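# Insert held peg into plate hole with left gripper

## Task

The left gripper starts out holding a peg a little above a plate, near the plate's hole. Lower the peg into that hole until it sits on the hole's bottom. Forcing or wedging the peg too hard counts as a failed attempt.

## Robot and tools

Robot: two arms, left_arm and right_arm, each ending in a two-finger gripper with a wrist camera (cam_left_wrist, cam_right_wrist, both 672x504 fisheye). Only the left arm matters here; it already grips the peg. The right arm can simply be kept where it is.

Frames. Reported hand positions (metres), quaternions (end_effector_quat_wxyz), velocities and targets use the scene frame: origin at table height halfway between the nominal arm bases, +z up, +x out across the table, left_arm on the +y side. Offsets you send are instead along the current Hand target's own axes. On the gripper, +z runs along the fingers toward their tips and the fingers open and close along y. end_effector_position is the spot between the finger pads, roughly 1 cm behind the tips. Printed poses can be wrong by a few centimetres, more at long reach.

Row layout (shared by execute_actions and move): 14 numbers, each in [-1, 1]: left dx, dy, dz, rx, ry, rz, opening, then the same seven for the right arm. Always give all 14, even if one arm stays still. dx..rz are an offset from that arm's Hand target as it stood when the action or move began, in the hand's own axes; 1.0 equals 0.6 m of travel or 180 degrees of turn, and rx, ry, rz form a single rotation vector. The opening is absolute, not an offset: +1 is fully open (0.094 m), -1 is shut. Sending zeros for an arm's six pose numbers re-requests its current Hand target; to keep a gripper as it is, resend its present opening (a 0 there would half-open it). Orientation commands are clipped to within 40 degrees of the measured one each step.

execute_actions(actions, cameras): actions is a list of actions; each action is a table of 1 to 15 rows, each row run for one 1/30 s step, and a short table repeats its last row to fill 15 steps. Every row in an action is measured from the same start pose, not from the row before; a new action starts from the Hand target at that moment, so repeating an offset adds up. An empty list just reports state and images. cameras chooses images: omitted/null/["all"] gives all, [] gives none, an unknown name invalidates the call.

move(target, speed, blend, opening_speed, blocking, cameras): straight-line path for each gripper toward target, which is one 14-number row or a list of up to 15 rows, all offsets from the Hand targets at the move's start. speed is path top speed in m/s (0.002 to 4.3, default 0.25; rotation up to twice that in rad/s), one value or one per target. blend (m) rounds corners between listed targets. opening_speed sets how fast openings change, per second on the -1..+1 scale, at least 0.2. blocking=false returns after about 0.5 s while the move continues. A move lasts at least 0.5 s and at most 10 s. Paths ignore obstacles; faster moves lag more and hit harder, and a target set deep past a contact presses harder. Result adds a "move:" line: done, off_target, moving, held or fault, plus limits (paced = pose clipped, held = steps withheld). done means at rest within 10 mm and 2 degrees of its pose; neither done nor off_target tells you about contact.

wait(seconds 0 to 10): lets the scene run with last commands held; returns early if a running move ends. stop(): brakes a running move. zoom_image(camera, region [x0, y0, x1, y1] pixels, at most 504x504): closer look at that camera's latest image. finished_scene(scene=1): ends the scene for good; the peg must stay seated without the robot.

Result lines: per arm end_effector_position, quaternion, Hand target (last commanded pose after clipping, from which new offsets count), Tool commands, grip_measured (finger opening on the command scale; the last Joint positions value gives metres), Joint positions, Joint velocities ("within noise" means essentially still), Joint torques (include gravity, offsets and noise; entries 3 and 4 flip sign beyond ±28 N m). execute_actions results also list some intermediate end_effector_position samples. MOTOR HOT appears near 85 °C; at 100 °C an OVER-TEMPERATURE FAULT drops that arm for 30 to 60 s or more.

Practical notes. The gripper often rests a centimetre or so short of its target because of friction and weight; that alone is not contact. Resending the target or adding the missing distance fixes it. An arm blocked by something keeps pushing until commanded back past its gripper, so after the peg bottoms out, pull the target back to the gripper's position to relieve force. Keep the peg gripped (do not open while it moves), descend slowly in small steps, align x/y over the hole first using the left wrist camera and zoom, and watch for the descent stalling. Avoid paths close to an arm's own base, avoid bringing the arms near each other, and never let anything fall from the table. Outside forces may nudge loose objects occasionally. The simulation keeps running between calls.

Each tool is called after "Emit:" as name(argument=value, ...) on one line, values as JSON.

## Session

Emit:
execute_actions(actions=[])

Scene clock: 0.00 s.
left_arm: end_effector_position=(+0.3492, +0.1375, +0.1849) grip_measured=-0.082 end_effector_quat_wxyz=(+0.006, +0.864, +0.503, +0.009) | right_arm: end_effector_position=(+0.4763, -0.3628, +0.5101) grip_measured=+1.000 end_effector_quat_wxyz=(+0.707, -0.006, +0.707, +0.006)
Joint positions: left_arm=[-0.504 1.561 1.26 -1.251 -0.01 1.559 0.043] | right_arm=[0 1.047 1.047 0 0 0 0.094]
Joint velocities: within noise
Joint torques (N m): no reading
Motor temperatures (°C): left_arm=[31 26 30 27 24 27 27] | right_arm=[27 27 27 29 30 29 27]
Heat: left arm: hottest waist 31 °C; right arm: hottest wrist yaw 30 °C.
Hand target: left_arm +0.3590, +0.1318, +0.2036; +0.027, +0.864, +0.503, +0.021 | right_arm +0.4764, -0.3628, +0.5272; +0.717, -0.006, +0.697, +0.006
Tool commands: left_gripper/opening=-1.0 right_gripper/opening=+1.0

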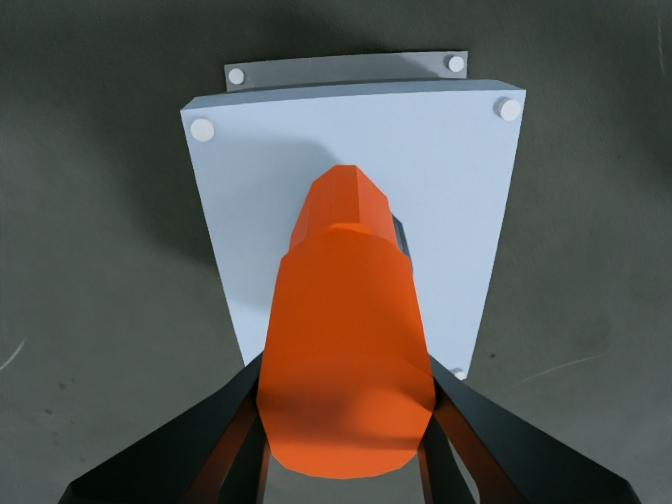

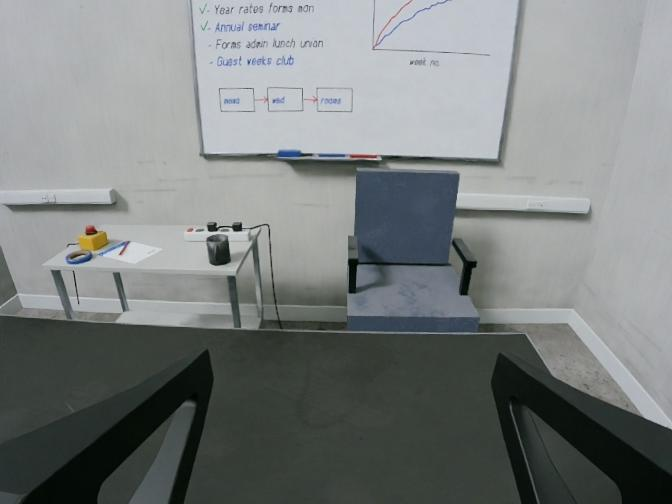

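Emit:
zoom_image(camera="cam_left_wrist", region=[170, 30, 540, 400])

Emit:
zoom_image(camera="cam_left_wrist", region=[270, 150, 430, 290])

Scaled by 1.362 from the camera's 672x504 image, which has a finer 960x720 frame.

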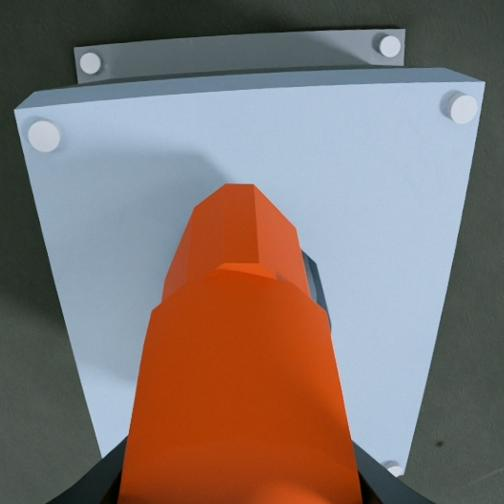

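Scaled by 3.150 from the camera's 672x504 image, which has a finer 960x720 frame.

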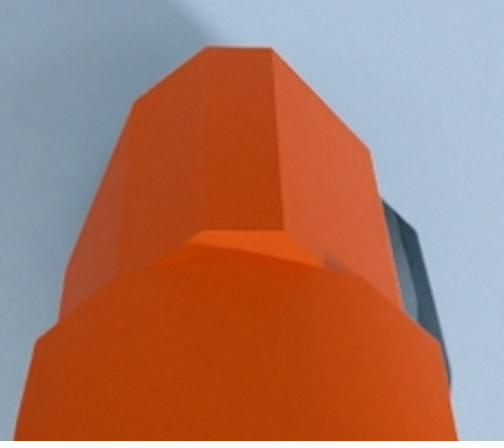

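Emit:
move(target=[[0,0,-0.1,0,0,0,-1,0.58,0.438,-0.21,-0.5,0,0,1],[0,0.1,-0.1,0,0,0,-1,0.58,0.438,-0.21,-0.5,0,0,1]])

Scene clock: 5.20 s.
left_arm: end_effector_position=(+0.3916, +0.1128, +0.2353) grip_measured=-0.081 end_effector_quat_wxyz=(-0.003, +0.865, +0.503, +0.004) | right_arm: end_effector_position=(+0.3468, -0.1101, +0.1694) grip_measured=+1.000 end_effector_quat_wxyz=(+0.498, -0.505, +0.500, +0.497)
Joint positions: left_arm=[-0.504 1.67 1.529 -1.432 -0.01 1.559 0.043] | right_arm=[0.209 1.726 0.642 1.039 -1.347 -0.049 0.094]
Joint velocities: within noise
Joint torques (N m): left_arm=[-1.79 -16.85 12.79 -0.58 0.15 0.02] | right_arm=[0.91 -7.94 8.35 2.45 -0.09 0.14]
Motor temperatures (°C): left_arm=[31 27 31 27 24 27 27] | right_arm=[27 27 28 29 30 29 27]
Heat: left arm: hottest waist 31 °C; right arm: hottest wrist yaw 30 °C.
Hand target: left_arm +0.4073, +0.1036, +0.2674; +0.027, +0.864, +0.503, +0.021 | right_arm +0.3561, -0.1022, +0.1757; +0.503, -0.512, +0.488, +0.497
Off the commanded pose: left_arm 0.037 m, 4 deg | right_arm 0.014 m, 2 deg.
move: off_target (left_arm, right_arm)
camera_calibration:
cam_left_wrist: T_world_to_cam=[[-0.874725, 0.484617, -0.00186565, 0.291422], [0.437352, 0.79106, 0.427723, -0.319801], [0.208758, 0.373324, -0.903908, 0.206429], [0, 0, 0, 1]] pos_world=[0.351686, 0.0346887, 0.323923]
cam_right_wrist: T_world_to_cam=[[0.998431, -0.0112276, 0.054867, -0.356707], [0.0463673, -0.383728, -0.922281, 0.145113], [0.0314091, 0.923378, -0.382605, 0.268406], [0, 0, 0, 1]] pos_world=[0.340988, -0.196161, 0.2561]

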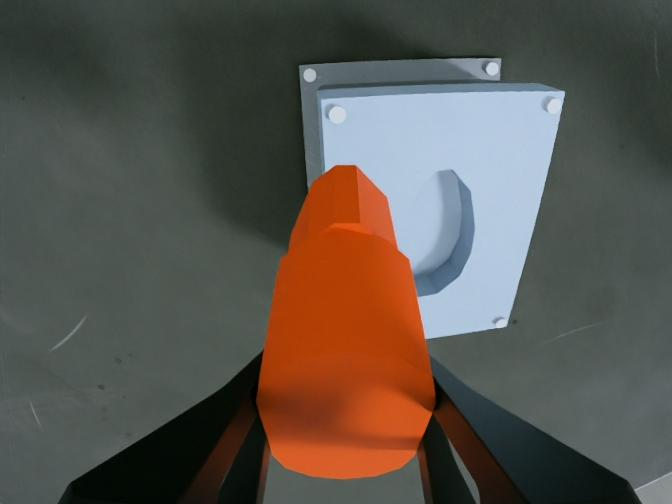

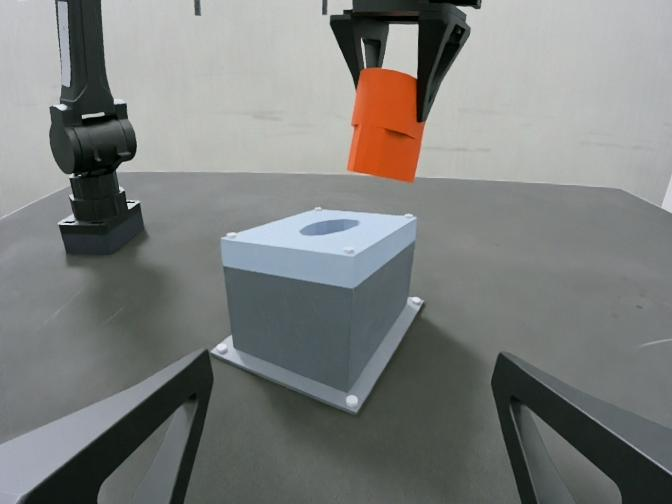

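Emit:
zoom_image(camera="cam_right_wrist", region=[200, 0, 500, 300])

Emit:
move(target=[0,0.07,0,0,0,0,-1,0,0,0,0,0,0,1])

Emit:
zoom_image(camera="cam_left_wrist", region=[300, 30, 660, 390])

Scaled by 1.680 from the camera's 672x504 image, which has a finer 960x720 frame.

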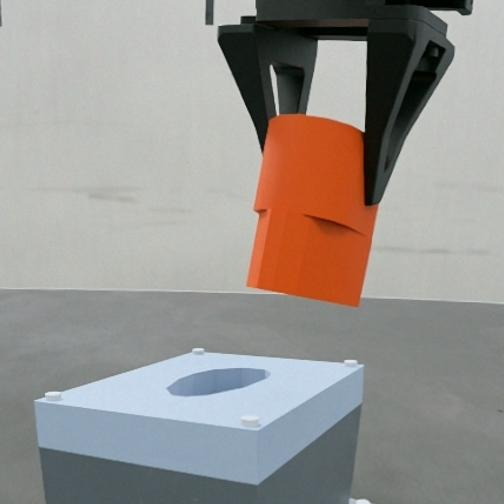

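Scene clock: 6.70 s.
left_arm: end_effector_position=(+0.4283, +0.0912, +0.2396) grip_measured=-0.081 end_effector_quat_wxyz=(-0.002, +0.865, +0.503, +0.005) | right_arm: end_effector_position=(+0.3468, -0.1101, +0.1694) grip_measured=+1.000 end_effector_quat_wxyz=(+0.498, -0.504, +0.500, +0.497)
Joint positions: left_arm=[-0.504 1.779 1.685 -1.476 -0.01 1.559 0.043] | right_arm=[0.209 1.726 0.642 1.039 -1.347 -0.049 0.094]
Joint velocities: within noise
Joint torques (N m): left_arm=[-1.67 -18.43 12.85 -0.55 0.15 0.02] | right_arm=[0.85 -8 8.34 2.43 -0.09 0.15]
Motor temperatures (°C): left_arm=[31 27 32 27 24 27 27] | right_arm=[27 27 28 29 30 29 27]
Heat: left arm: hottest elbow 32 °C; right arm: hottest wrist yaw 30 °C.
Hand target: left_arm +0.4438, +0.0829, +0.2704; +0.027, +0.864, +0.503, +0.021 | right_arm +0.3562, -0.1022, +0.1757; +0.503, -0.512, +0.488, +0.497
Off the commanded pose: left_arm 0.035 m, 4 deg | right_arm 0.014 m, 2 deg.
move: off_target (left_arm, right_arm)
camera_calibration:
cam_left_wrist: T_world_to_cam=[[-0.874706, 0.484626, -0.00525375, 0.334831], [0.436134, 0.791818, 0.427564, -0.320162], [0.211369, 0.371702, -0.90397, 0.209719], [0, 0, 0, 1]] pos_world=[0.388184, 0.0132898, 0.328228]
cam_right_wrist: T_world_to_cam=[[0.998452, -0.0113101, 0.0544638, -0.356627], [0.0459631, -0.383733, -0.9223, 0.145255], [0.0313309, 0.923375, -0.382619, 0.268436], [0, 0, 0, 1]] pos_world=[0.340988, -0.196161, 0.2561]

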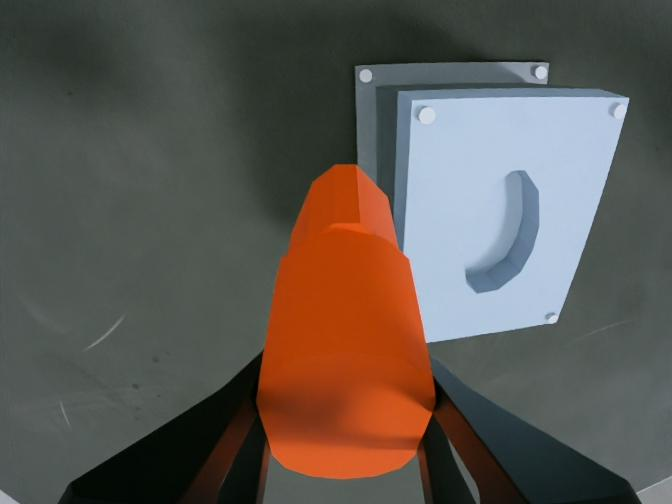

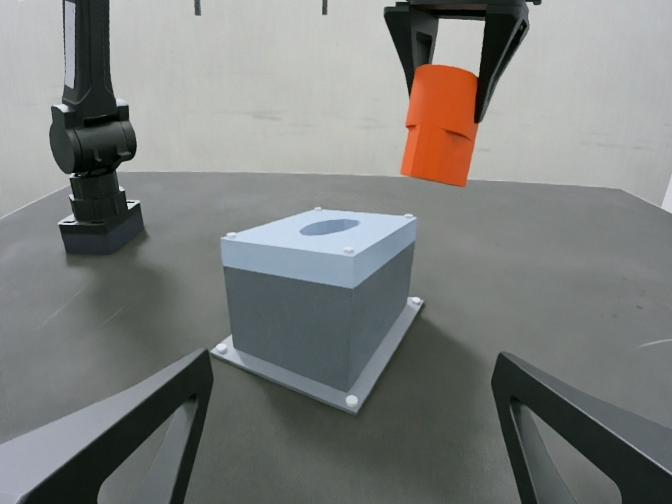

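Scaled by 1.400 from the camera's 672x504 image, which has a finer 960x720 frame.

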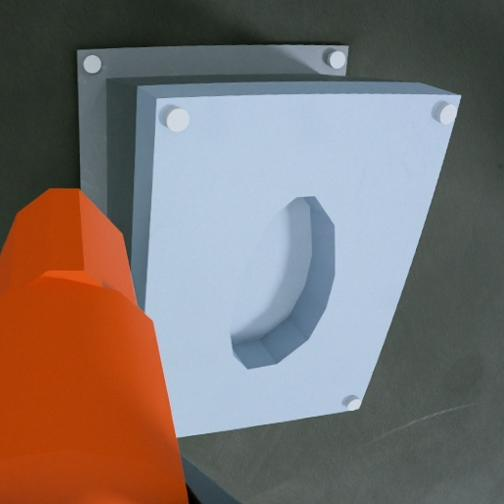

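Emit:
zoom_image(camera="cam_left_wrist", region=[440, 150, 570, 310])

Emit:
zoom_image(camera="cam_right_wrist", region=[380, 40, 500, 200])

Emit:
zoom_image(camera="cam_right_wrist", region=[210, 190, 430, 300])

Scaled by 3.150 from the camera's 672x504 image, which has a finer 960x720 frame.

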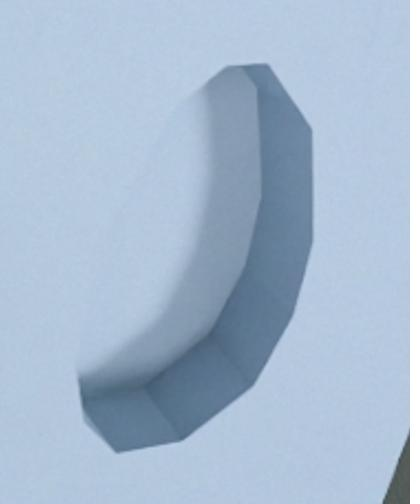

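Scaled by 3.150 from the camera's 672x504 image, which has a finer 960x720 frame.

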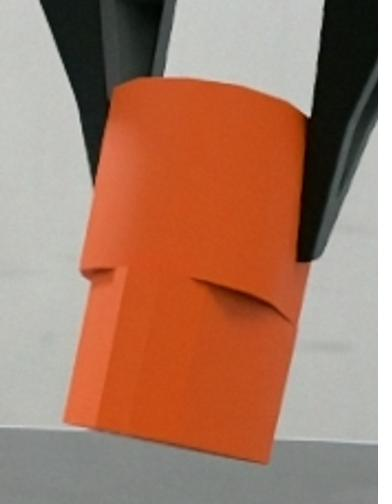

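Scaled by 2.291 from the camera's 672x504 image, which has a finer 960x720 frame.

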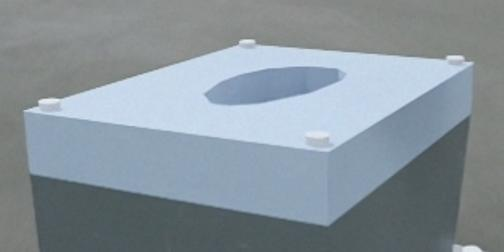

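Emit:
move(target=[0.023,-0.152,-0.21,-0.109,-0.193,-0.014,-1,0,0,0,0,-0.111,0,1])

Emit:
zoom_image(camera="cam_right_wrist", region=[240, 0, 540, 300])

Scene clock: 10.90 s.
left_arm: end_effector_position=(+0.3623, +0.1401, +0.3817) grip_measured=-0.081 end_effector_quat_wxyz=(+0.305, +0.802, +0.486, -0.164) | right_arm: end_effector_position=(+0.3558, -0.1089, +0.1742) grip_measured=+1.000 end_effector_quat_wxyz=(+0.540, -0.464, +0.486, +0.506)
Joint positions: left_arm=[-0.252 1.381 1.471 -1.391 0.662 1.681 0.043] | right_arm=[0.215 1.861 0.649 1.539 -1.267 0.303 0.094]
Joint velocities: within noise
Joint torques (N m): left_arm=[-1.08 -12.98 8.12 0.84 0.77 0.07] | right_arm=[1.03 -9 5.22 2.25 0.33 0.15]
Motor temperatures (°C): left_arm=[31 27 33 27 24 27 27] | right_arm=[27 27 28 29 30 29 26]
Heat: left arm: hottest elbow 33 °C; right arm: hottest wrist yaw 30 °C.
Hand target: left_arm +0.3636, +0.1431, +0.3900; +0.320, +0.803, +0.479, -0.153 | right_arm +0.3562, -0.1022, +0.1758; +0.580, -0.418, +0.393, +0.578
Off the commanded pose: left_arm 0.009 m, 2 deg | right_arm 0.007 m, 15 deg.
joint sent to its limit (right arm) — joint 4 (wrist pitch), upper limit. The joint targets are off in orientation, not in position.
move: off_target (right_arm)
camera_calibration:
cam_left_wrist: T_world_to_cam=[[-0.885448, 0.331272, -0.325945, 0.401936], [0.405683, 0.893111, -0.194356, -0.15668], [0.22672, -0.304323, -0.925195, 0.431248], [0, 0, 0, 1]] pos_world=[0.321683, 0.138021, 0.499546]
cam_right_wrist: T_world_to_cam=[[0.995464, -0.0758992, 0.0573658, -0.372398], [0.0333525, -0.286299, -0.95756, 0.170976], [0.0891018, 0.955129, -0.282469, 0.234309], [0, 0, 0, 1]] pos_world=[0.344129, -0.20311, 0.251268]

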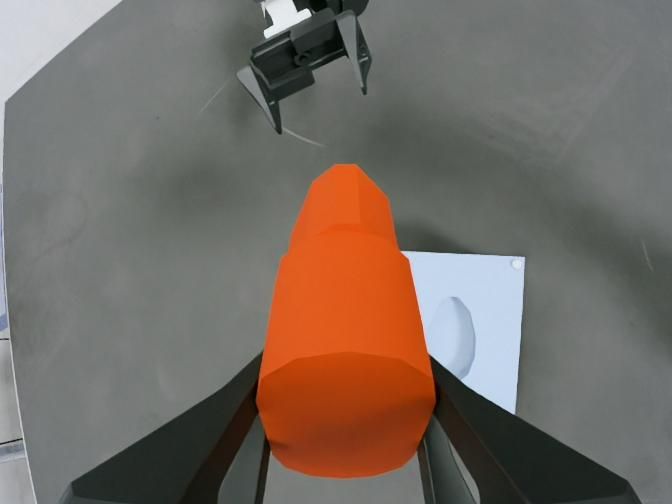

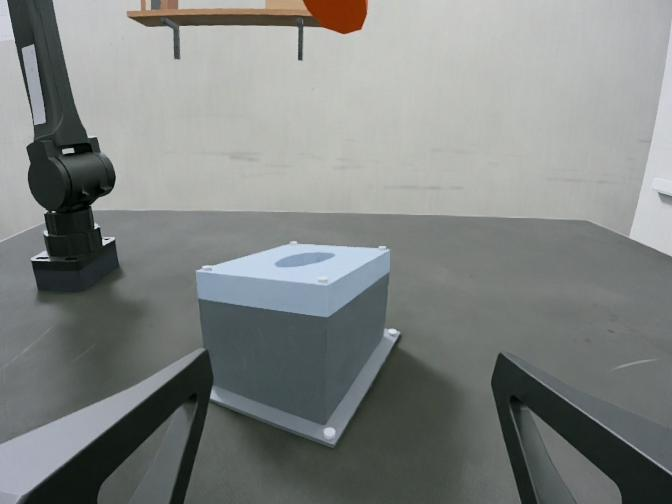

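Scaled by 1.680 from the camera's 672x504 image, which has a finer 960x720 frame.

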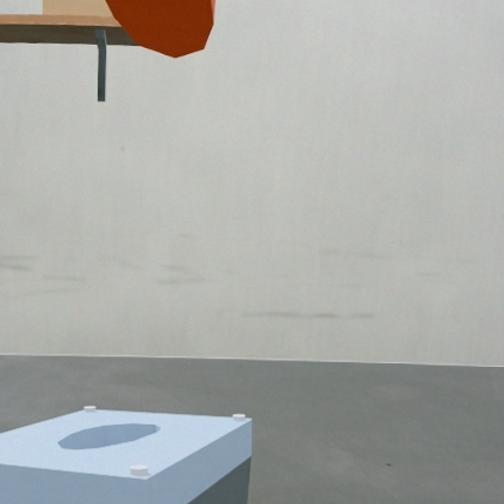

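Emit:
move(target=[0.116,-0.072,0.079,0,0,0,-1,0,0,0,0,0,0,1])

Emit:
zoom_image(camera="cam_right_wrist", region=[260, 0, 460, 200])

Scene clock: 12.27 s.
left_arm: end_effector_position=(+0.3613, +0.1705, +0.2931) grip_measured=-0.081 end_effector_quat_wxyz=(+0.307, +0.802, +0.486, -0.164) | right_arm: end_effector_position=(+0.3557, -0.1088, +0.1742) grip_measured=+1.000 end_effector_quat_wxyz=(+0.540, -0.464, +0.486, +0.506)
Joint positions: left_arm=[-0.181 1.374 1.234 -1.213 0.682 1.769 0.043] | right_arm=[0.216 1.861 0.649 1.539 -1.267 0.304 0.094]
Joint velocities: within noise
Joint torques (N m): left_arm=[-1.14 -12.63 7.94 0.73 0.8 0.05] | right_arm=[1.08 -9 5.19 2.28 0.32 0.15]
Motor temperatures (°C): left_arm=[31 27 33 27 24 27 27] | right_arm=[27 28 28 29 30 29 26]
Heat: left arm: hottest elbow 33 °C; right arm: hottest wrist yaw 30 °C.
Hand target: left_arm +0.3633, +0.1730, +0.3003; +0.320, +0.803, +0.479, -0.153 | right_arm +0.3561, -0.1021, +0.1757; +0.580, -0.418, +0.393, +0.578
Off the commanded pose: left_arm 0.008 m, 2 deg | right_arm 0.007 m, 15 deg.
joint sent to its limit (right arm) — joint 4 (wrist pitch), upper limit. The joint targets are off in orientation, not in position.
move: off_target (right_arm)
camera_calibration:
cam_left_wrist: T_world_to_cam=[[-0.885137, 0.330023, -0.328052, 0.362767], [0.405579, 0.892755, -0.196199, -0.200002], [0.22812, -0.306714, -0.924061, 0.35829], [0, 0, 0, 1]] pos_world=[0.320482, 0.168724, 0.410848]
cam_right_wrist: T_world_to_cam=[[0.995515, -0.075498, 0.0570116, -0.37223], [0.0331282, -0.286276, -0.957574, 0.171119], [0.0886159, 0.955168, -0.28249, 0.234299], [0, 0, 0, 1]] pos_world=[0.344129, -0.20291, 0.251268]

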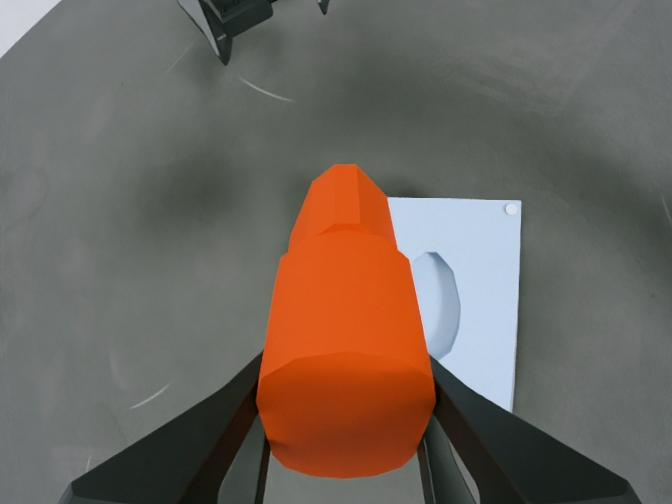

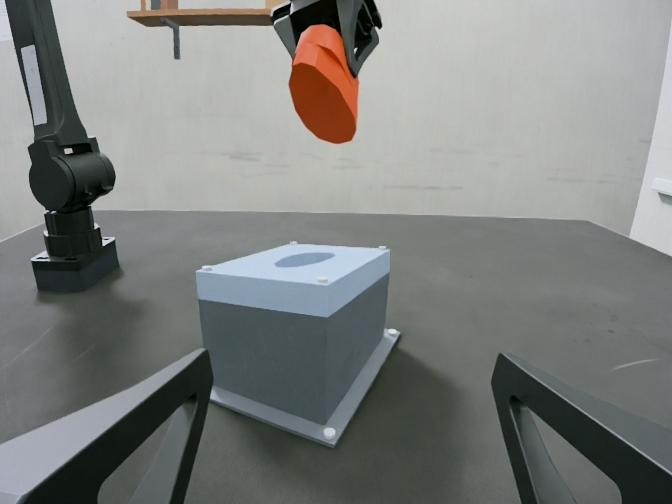

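Scaled by 2.520 from the camera's 672x504 image, which has a finer 960x720 frame.

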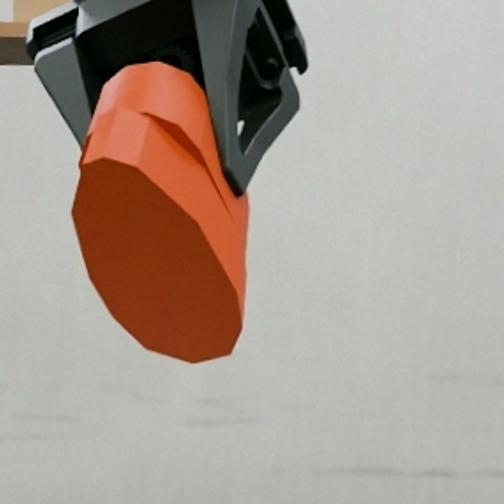

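Emit:
move(target=[0.044,-0.038,0.122,0.110,0.193,0.013,-1,0,0,0,0,0.111,0,1])

Emit:
zoom_image(camera="cam_right_wrist", region=[210, 50, 450, 290])

Emit:
zoom_image(camera="cam_left_wrist", region=[250, 130, 450, 330])

Scene clock: 17.47 s.
left_arm: end_effector_position=(+0.3432, +0.1632, +0.1948) grip_measured=-0.081 end_effector_quat_wxyz=(-0.001, +0.864, +0.503, +0.002) | right_arm: end_effector_position=(+0.3482, -0.1069, +0.1634) grip_measured=+1.000 end_effector_quat_wxyz=(+0.493, -0.500, +0.503, +0.505)
Joint positions: left_arm=[-0.458 1.52 1.24 -1.29 -0.005 1.603 0.043] | right_arm=[0.216 1.758 0.649 1.089 -1.347 -0.004 0.094]
Joint velocities: within noise
Joint torques (N m): left_arm=[-2.32 -13.57 12.44 -0.55 0.09 -0.08] | right_arm=[0.38 -10.23 7.49 1.36 -0.05 -0.11]
Motor temperatures (°C): left_arm=[31 27 33 27 24 27 28] | right_arm=[27 28 28 29 30 29 26]
Heat: left arm: hottest elbow 33 °C; right arm: hottest wrist yaw 30 °C.
Hand target: left_arm +0.3610, +0.1502, +0.2225; +0.025, +0.863, +0.503, +0.020 | right_arm +0.3562, -0.1021, +0.1758; +0.503, -0.512, +0.488, +0.497
Off the commanded pose: left_arm 0.035 m, 4 deg | right_arm 0.015 m, 3 deg.
move: off_target (left_arm, right_arm)
camera_calibration:
cam_left_wrist: T_world_to_cam=[[-0.87529, 0.483578, -0.0044983, 0.225389], [0.436554, 0.794109, 0.422861, -0.320557], [0.208058, 0.368162, -0.906183, 0.162619], [0, 0, 0, 1]] pos_world=[0.303387, 0.0856939, 0.283927]
cam_right_wrist: T_world_to_cam=[[0.999413, -0.00493694, 0.0339034, -0.353996], [0.0295139, -0.378492, -0.925134, 0.147655], [0.0173995, 0.925591, -0.378124, 0.267398], [0, 0, 0, 1]] pos_world=[0.344778, -0.193363, 0.249712]

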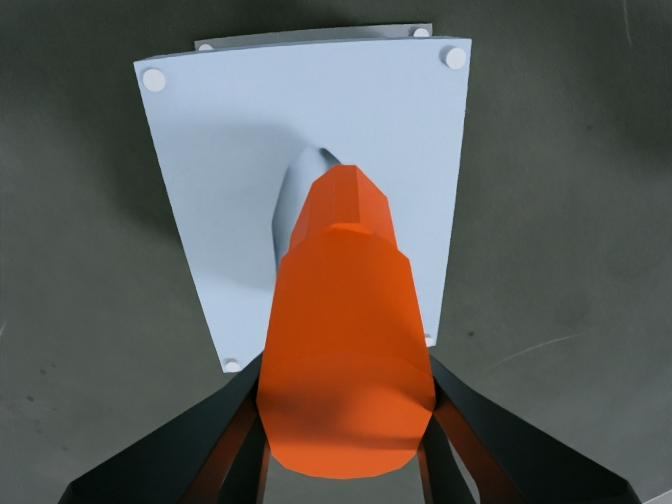

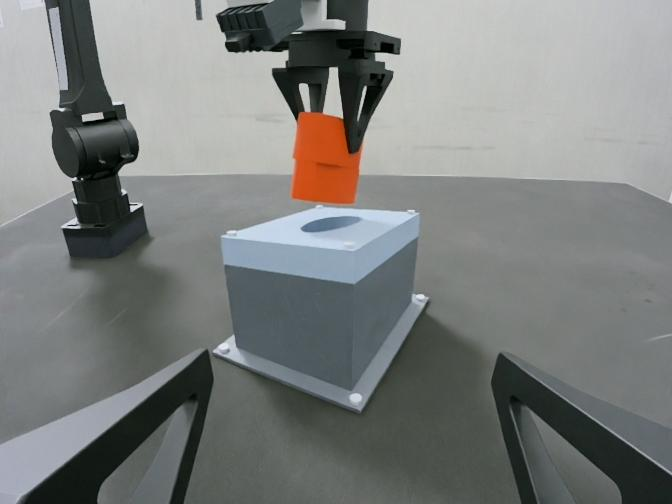

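Scaled by 2.100 from the camera's 672x504 image, which has a finer 960x720 frame.

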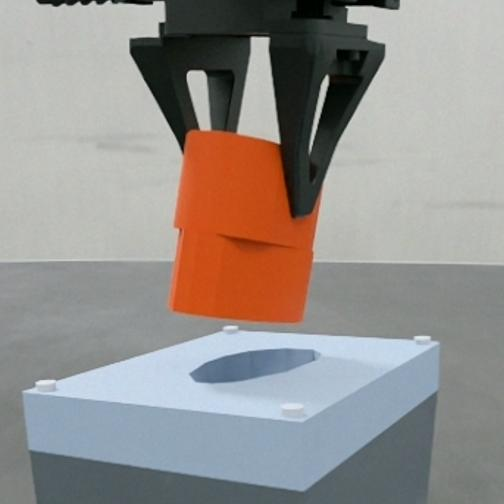

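Scaled by 2.520 from the camera's 672x504 image, which has a finer 960x720 frame.

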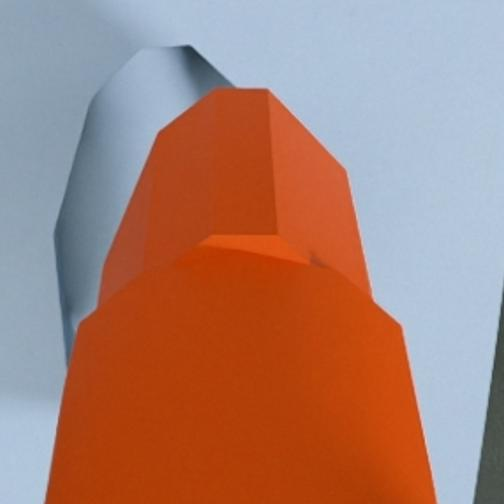

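Emit:
move(target=[-0.002,0.0165,0.03,0,0,-0.0194,-1,0,0,0,0,0,0,1], speed=0.1)

Emit:
zoom_image(camera="cam_left_wrist", region=[260, 120, 440, 300])

Emit:
zoom_image(camera="cam_right_wrist", region=[210, 100, 430, 290])

Scene clock: 20.03 s.
left_arm: end_effector_position=(+0.3477, +0.1609, +0.1796) grip_measured=-0.081 end_effector_quat_wxyz=(-0.009, +0.848, +0.530, -0.002) | right_arm: end_effector_position=(+0.3481, -0.1069, +0.1632) grip_measured=+1.000 end_effector_quat_wxyz=(+0.492, -0.500, +0.503, +0.505)
Joint positions: left_arm=[-0.458 1.556 1.24 -1.272 -0.005 1.54 0.043] | right_arm=[0.216 1.757 0.649 1.08 -1.348 -0.011 0.094]
Joint velocities: within noise
Joint torques (N m): left_arm=[-2.55 -13.98 12.15 0.21 0.1 -0.08] | right_arm=[0.44 -10.17 7.56 1.39 -0.05 -0.11]
Motor temperatures (°C): left_arm=[31 27 33 27 24 27 28] | right_arm=[27 28 28 29 30 29 26]
Heat: left arm: hottest elbow 33 °C; right arm: hottest wrist yaw 30 °C.
Hand target: left_arm +0.3700, +0.1438, +0.2052; +0.026, +0.848, +0.530, +0.019 | right_arm +0.3561, -0.1021, +0.1758; +0.503, -0.512, +0.488, +0.497
Off the commanded pose: left_arm 0.038 m, 5 deg | right_arm 0.016 m, 3 deg.
move: off_target (left_arm, right_arm)
camera_calibration:
cam_left_wrist: T_world_to_cam=[[-0.904072, 0.427159, 0.0137384, 0.246339], [0.392268, 0.816609, 0.423409, -0.302541], [0.169644, 0.388181, -0.905835, 0.158843], [0, 0, 0, 1]] pos_world=[0.314439, 0.0801716, 0.2686]
cam_right_wrist: T_world_to_cam=[[0.99942, -0.00452528, 0.0337395, -0.353774], [0.0294923, -0.379889, -0.924562, 0.147197], [0.0170012, 0.925021, -0.379536, 0.267649], [0, 0, 0, 1]] pos_world=[0.344678, -0.193263, 0.249611]

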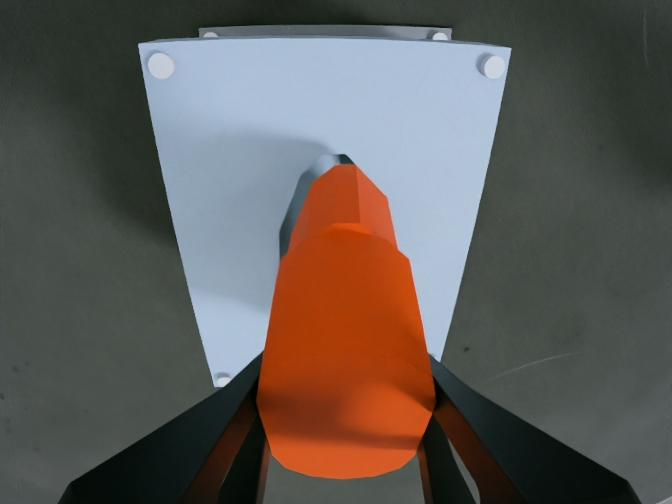

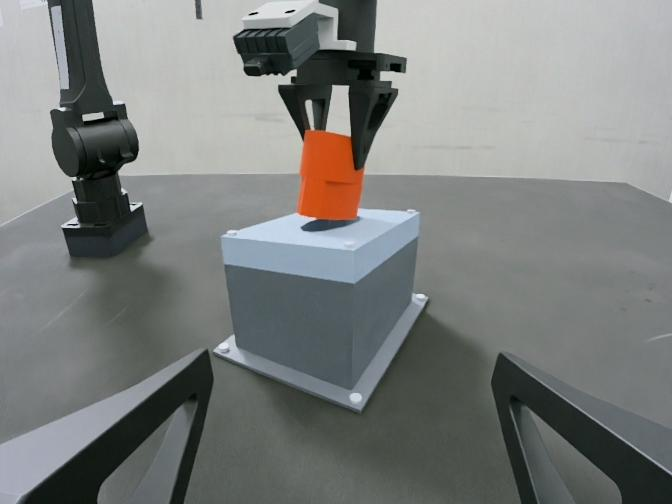

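Scaled by 2.800 from the camera's 672x504 image, which has a finer 960x720 frame.

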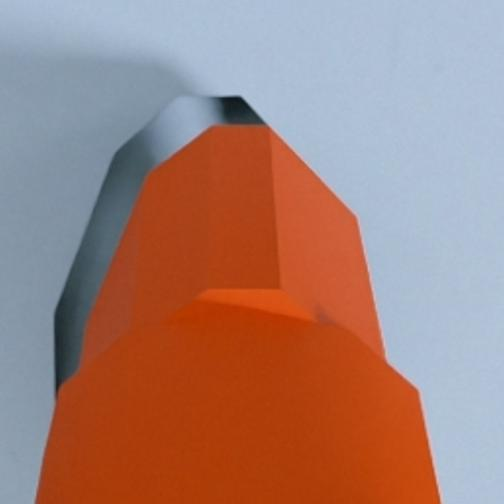

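Scaled by 2.291 from the camera's 672x504 image, which has a finer 960x720 frame.

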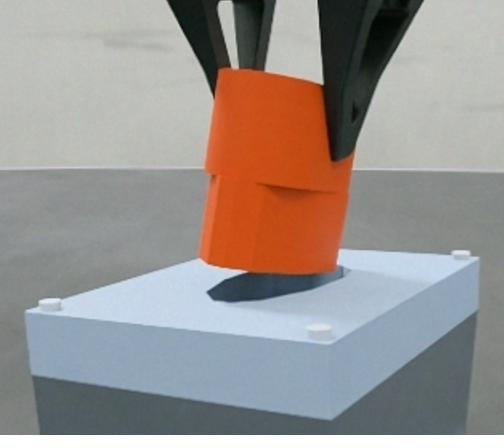

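Emit:
move(target=[0,0.01,0.01,0,0,-0.003,-1,0,0,0,0,0,0,1], speed=0.1)

Emit:
zoom_image(camera="cam_left_wrist", region=[260, 120, 440, 300])

Emit:
zoom_image(camera="cam_right_wrist", region=[210, 100, 430, 290])

Scene clock: 21.53 s.
left_arm: end_effector_position=(+0.3522, +0.1585, +0.1747) grip_measured=-0.081 end_effector_quat_wxyz=(-0.008, +0.845, +0.534, -0.002) | right_arm: end_effector_position=(+0.3481, -0.1069, +0.1632) grip_measured=+1.000 end_effector_quat_wxyz=(+0.492, -0.500, +0.503, +0.505)
Joint positions: left_arm=[-0.458 1.572 1.245 -1.26 -0.005 1.531 0.043] | right_arm=[0.216 1.757 0.649 1.08 -1.348 -0.011 0.094]
Joint velocities: within noise
Joint torques (N m): left_arm=[-2.49 -13.92 12.29 0.21 0.09 -0.08] | right_arm=[0.38 -10.23 7.53 1.31 -0.05 -0.11]
Motor temperatures (°C): left_arm=[31 27 33 27 24 27 28] | right_arm=[27 28 28 29 30 29 26]
Heat: left arm: hottest elbow 33 °C; right arm: hottest wrist yaw 30 °C.
Hand target: left_arm +0.3757, +0.1411, +0.1996; +0.026, +0.845, +0.534, +0.019 | right_arm +0.3561, -0.1021, +0.1757; +0.503, -0.512, +0.488, +0.497
Off the commanded pose: left_arm 0.039 m, 5 deg | right_arm 0.016 m, 3 deg.
move: off_target (left_arm, right_arm)
camera_calibration:
cam_left_wrist: T_world_to_cam=[[-0.907952, 0.418884, 0.012593, 0.254311], [0.384328, 0.820318, 0.423522, -0.298137], [0.167076, 0.389378, -0.905798, 0.155263], [0, 0, 0, 1]] pos_world=[0.319544, 0.0775841, 0.263702]
cam_right_wrist: T_world_to_cam=[[0.999407, -0.00444452, 0.0341434, -0.353855], [0.0298967, -0.37988, -0.924552, 0.147057], [0.0170796, 0.925025, -0.379522, 0.267619], [0, 0, 0, 1]] pos_world=[0.344678, -0.193263, 0.249611]

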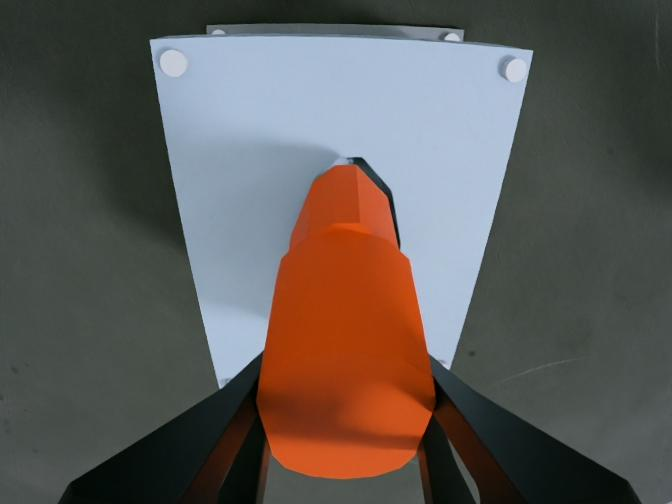

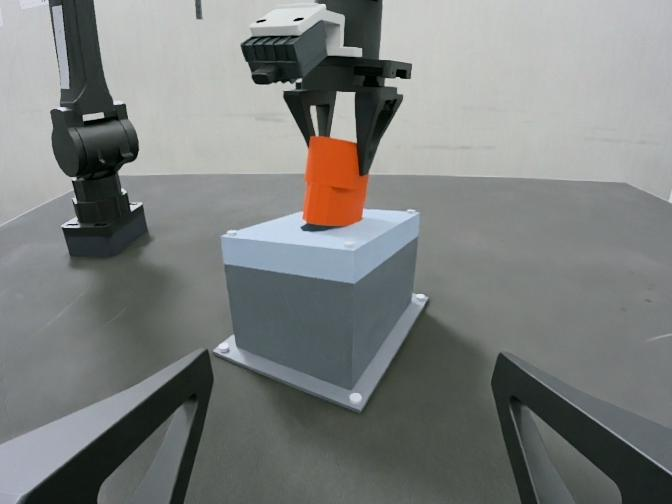

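Scaled by 2.800 from the camera's 672x504 image, which has a finer 960x720 frame.

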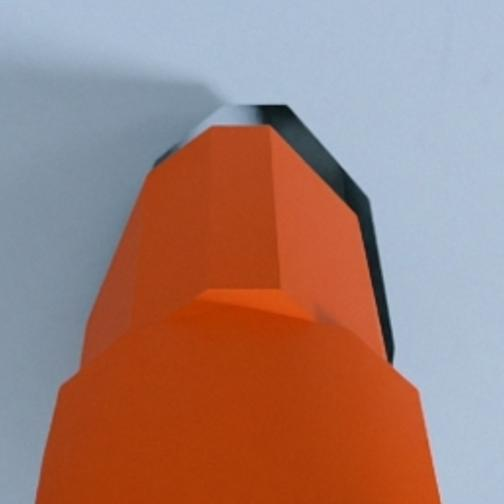

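Scaled by 2.291 from the camera's 672x504 image, which has a finer 960x720 frame.

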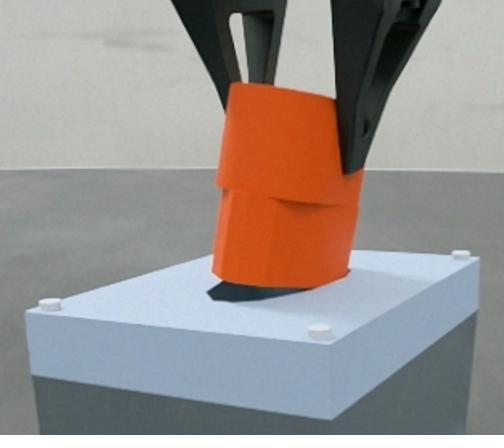

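Emit:
move(target=[0,0,-0.05,0,0,0,-1,0,-0.2,0.103,-0.139,0,0,1])

Emit:
zoom_image(camera="cam_right_wrist", region=[200, 0, 500, 300])

Scene clock: 24.80 s.
left_arm: end_effector_position=(+0.3573, +0.1558, +0.1938) grip_measured=-0.081 end_effector_quat_wxyz=(-0.008, +0.845, +0.534, -0.002) | right_arm: end_effector_position=(+0.4663, -0.0488, +0.1753) grip_measured=+1.000 end_effector_quat_wxyz=(-0.434, +0.568, -0.421, -0.558)
Joint positions: left_arm=[-0.458 1.572 1.297 -1.313 -0.005 1.53 0.043] | right_arm=[0.259 2.031 1.182 0.91 -1.567 0.038 0.094]
Joint velocities: within noise
Joint torques (N m): left_arm=[-2.55 -15.79 12.45 -0.58 0.09 -0.08] | right_arm=[0.91 -13.68 10.67 1.21 -0.03 0.14]
Motor temperatures (°C): left_arm=[31 27 33 27 24 27 28] | right_arm=[27 28 28 29 30 29 26]
Heat: left arm: hottest elbow 33 °C; right arm: hottest wrist yaw 30 °C.
Hand target: left_arm +0.3739, +0.1418, +0.2294; +0.026, +0.845, +0.534, +0.019 | right_arm +0.4750, -0.0382, +0.1794; -0.380, +0.609, -0.369, -0.591
Off the commanded pose: left_arm 0.042 m, 5 deg | right_arm 0.014 m, 10 deg.
joint sent to its limit (right arm) — joint 5 (wrist yaw), lower limit. The joint targets are off in orientation, not in position.
move: off_target (left_arm, right_arm)
camera_calibration:
cam_left_wrist: T_world_to_cam=[[-0.908273, 0.418177, 0.0129617, 0.260018], [0.383828, 0.82054, 0.423544, -0.305789], [0.166481, 0.389669, -0.905783, 0.172951], [0, 0, 0, 1]] pos_world=[0.324745, 0.0747851, 0.282801]
cam_right_wrist: T_world_to_cam=[[0.964319, 0.25447, 0.0730362, -0.449958], [0.160808, -0.343855, -0.925151, 0.117562], [-0.210309, 0.903885, -0.372507, 0.32019], [0, 0, 0, 1]] pos_world=[0.482337, -0.13449, 0.260899]

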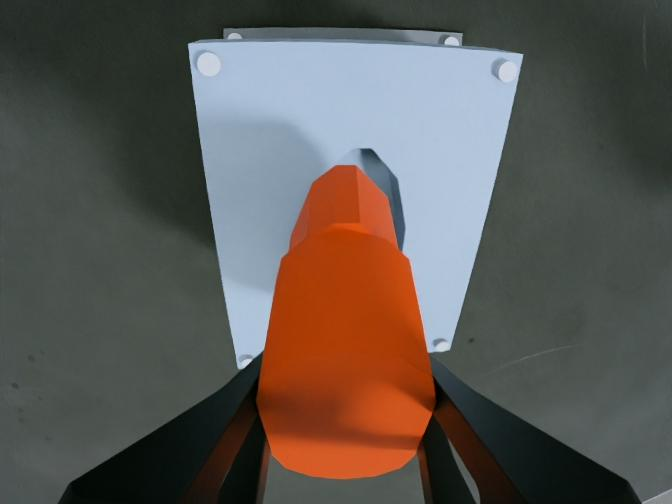

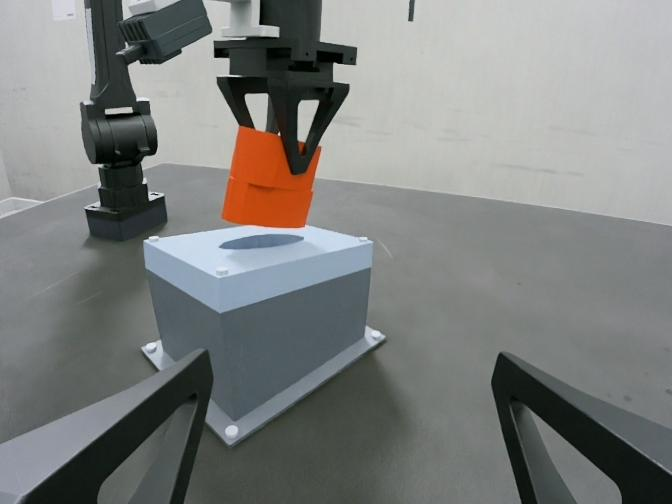

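Scaled by 1.680 from the camera's 672x504 image, which has a finer 960x720 frame.

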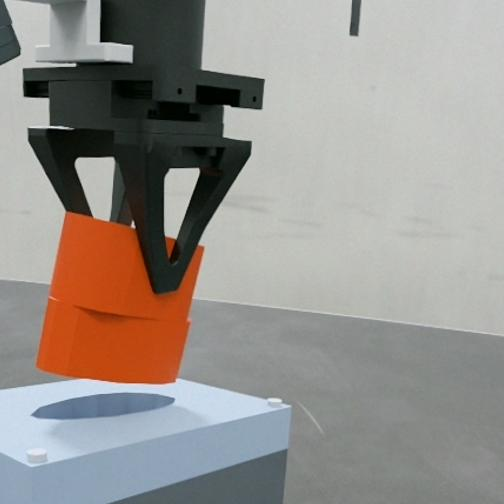

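Emit:
move(target=[0,0,0,0,0.086,0,-1,0,0,0,0,0,0,1])

Emit:
zoom_image(camera="cam_right_wrist", region=[200, 60, 400, 260])

Emit:
zoom_image(camera="cam_left_wrist", region=[260, 100, 440, 280])

Scene clock: 27.07 s.
left_arm: end_effector_position=(+0.3576, +0.1563, +0.2047) grip_measured=-0.081 end_effector_quat_wxyz=(-0.071, +0.838, +0.528, +0.119) | right_arm: end_effector_position=(+0.4663, -0.0488, +0.1749) grip_measured=+1.000 end_effector_quat_wxyz=(-0.433, +0.567, -0.422, -0.559)
Joint positions: left_arm=[-0.559 1.573 1.31 -1.342 -0.276 1.427 0.043] | right_arm=[0.259 2.031 1.182 0.905 -1.567 0.038 0.094]
Joint velocities: within noise
Joint torques (N m): left_arm=[-2.37 -14.04 12.44 -0.61 -0.17 -0.08] | right_arm=[0.91 -13.74 10.71 1.18 -0.03 0.11]
Motor temperatures (°C): left_arm=[31 27 34 27 24 27 28] | right_arm=[27 28 29 29 30 29 26]
Heat: left arm: hottest elbow 34 °C; right arm: hottest wrist yaw 30 °C.
Hand target: left_arm +0.3740, +0.1416, +0.2295; -0.046, +0.835, +0.532, +0.132 | right_arm +0.4751, -0.0383, +0.1794; -0.380, +0.608, -0.369, -0.591
Off the commanded pose: left_arm 0.033 m, 3 deg | right_arm 0.014 m, 10 deg.
joint sent to its limit (right arm) — joint 5 (wrist yaw), lower limit. The joint targets are off in orientation, not in position.
move: off_target (left_arm, right_arm)
camera_calibration:
cam_left_wrist: T_world_to_cam=[[-0.906545, 0.42194, -0.0119724, 0.263852], [0.313039, 0.691054, 0.651499, -0.312026], [0.283167, 0.586865, -0.758555, 0.0798526], [0, 0, 0, 1]] pos_world=[0.314258, 0.0574345, 0.267016]
cam_right_wrist: T_world_to_cam=[[0.964633, 0.254655, 0.0680768, -0.449181], [0.156423, -0.345136, -0.925426, 0.119273], [-0.212168, 0.903345, -0.372764, 0.320965], [0, 0, 0, 1]] pos_world=[0.482736, -0.13439, 0.260601]

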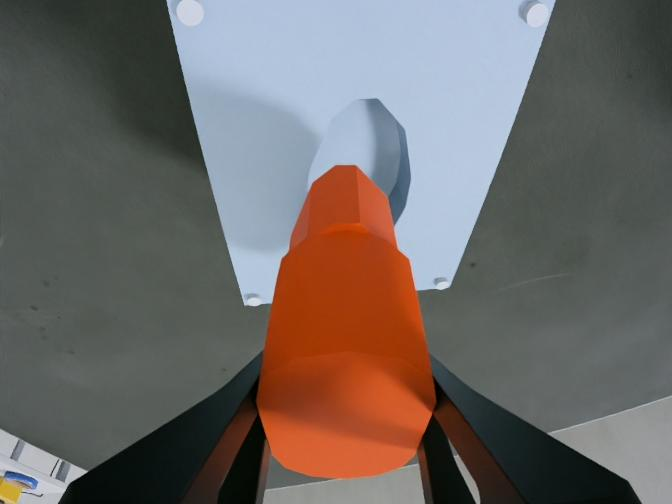

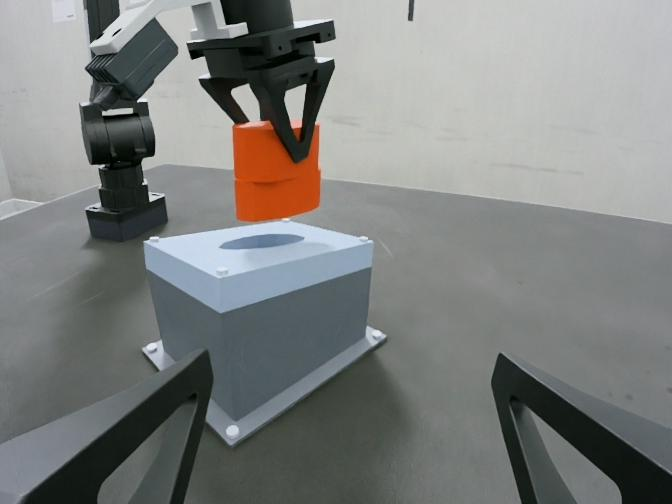

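Scaled by 2.520 from the camera's 672x504 image, which has a finer 960x720 frame.

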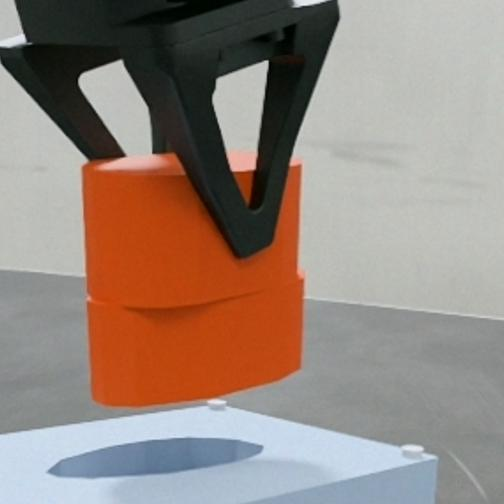

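Scaled by 2.800 from the camera's 672x504 image, which has a finer 960x720 frame.

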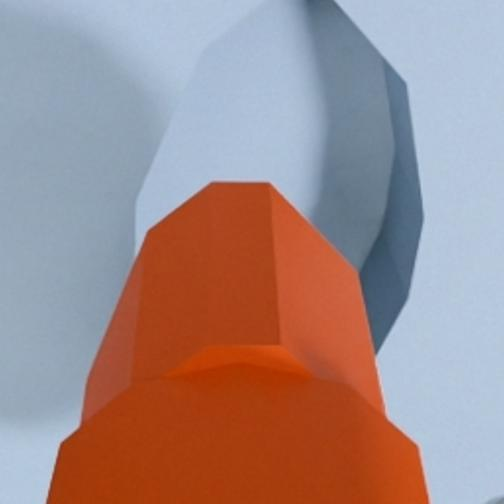

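Emit:
zoom_image(camera="cam_left_wrist", region=[280, 85, 430, 235])

Scaled by 3.360 from the camera's 672x504 image, which has a finer 960x720 frame.

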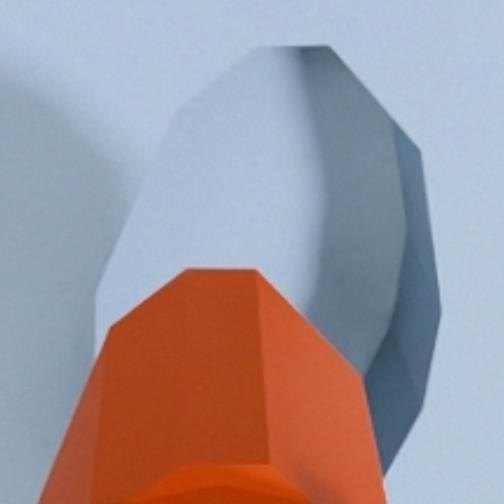

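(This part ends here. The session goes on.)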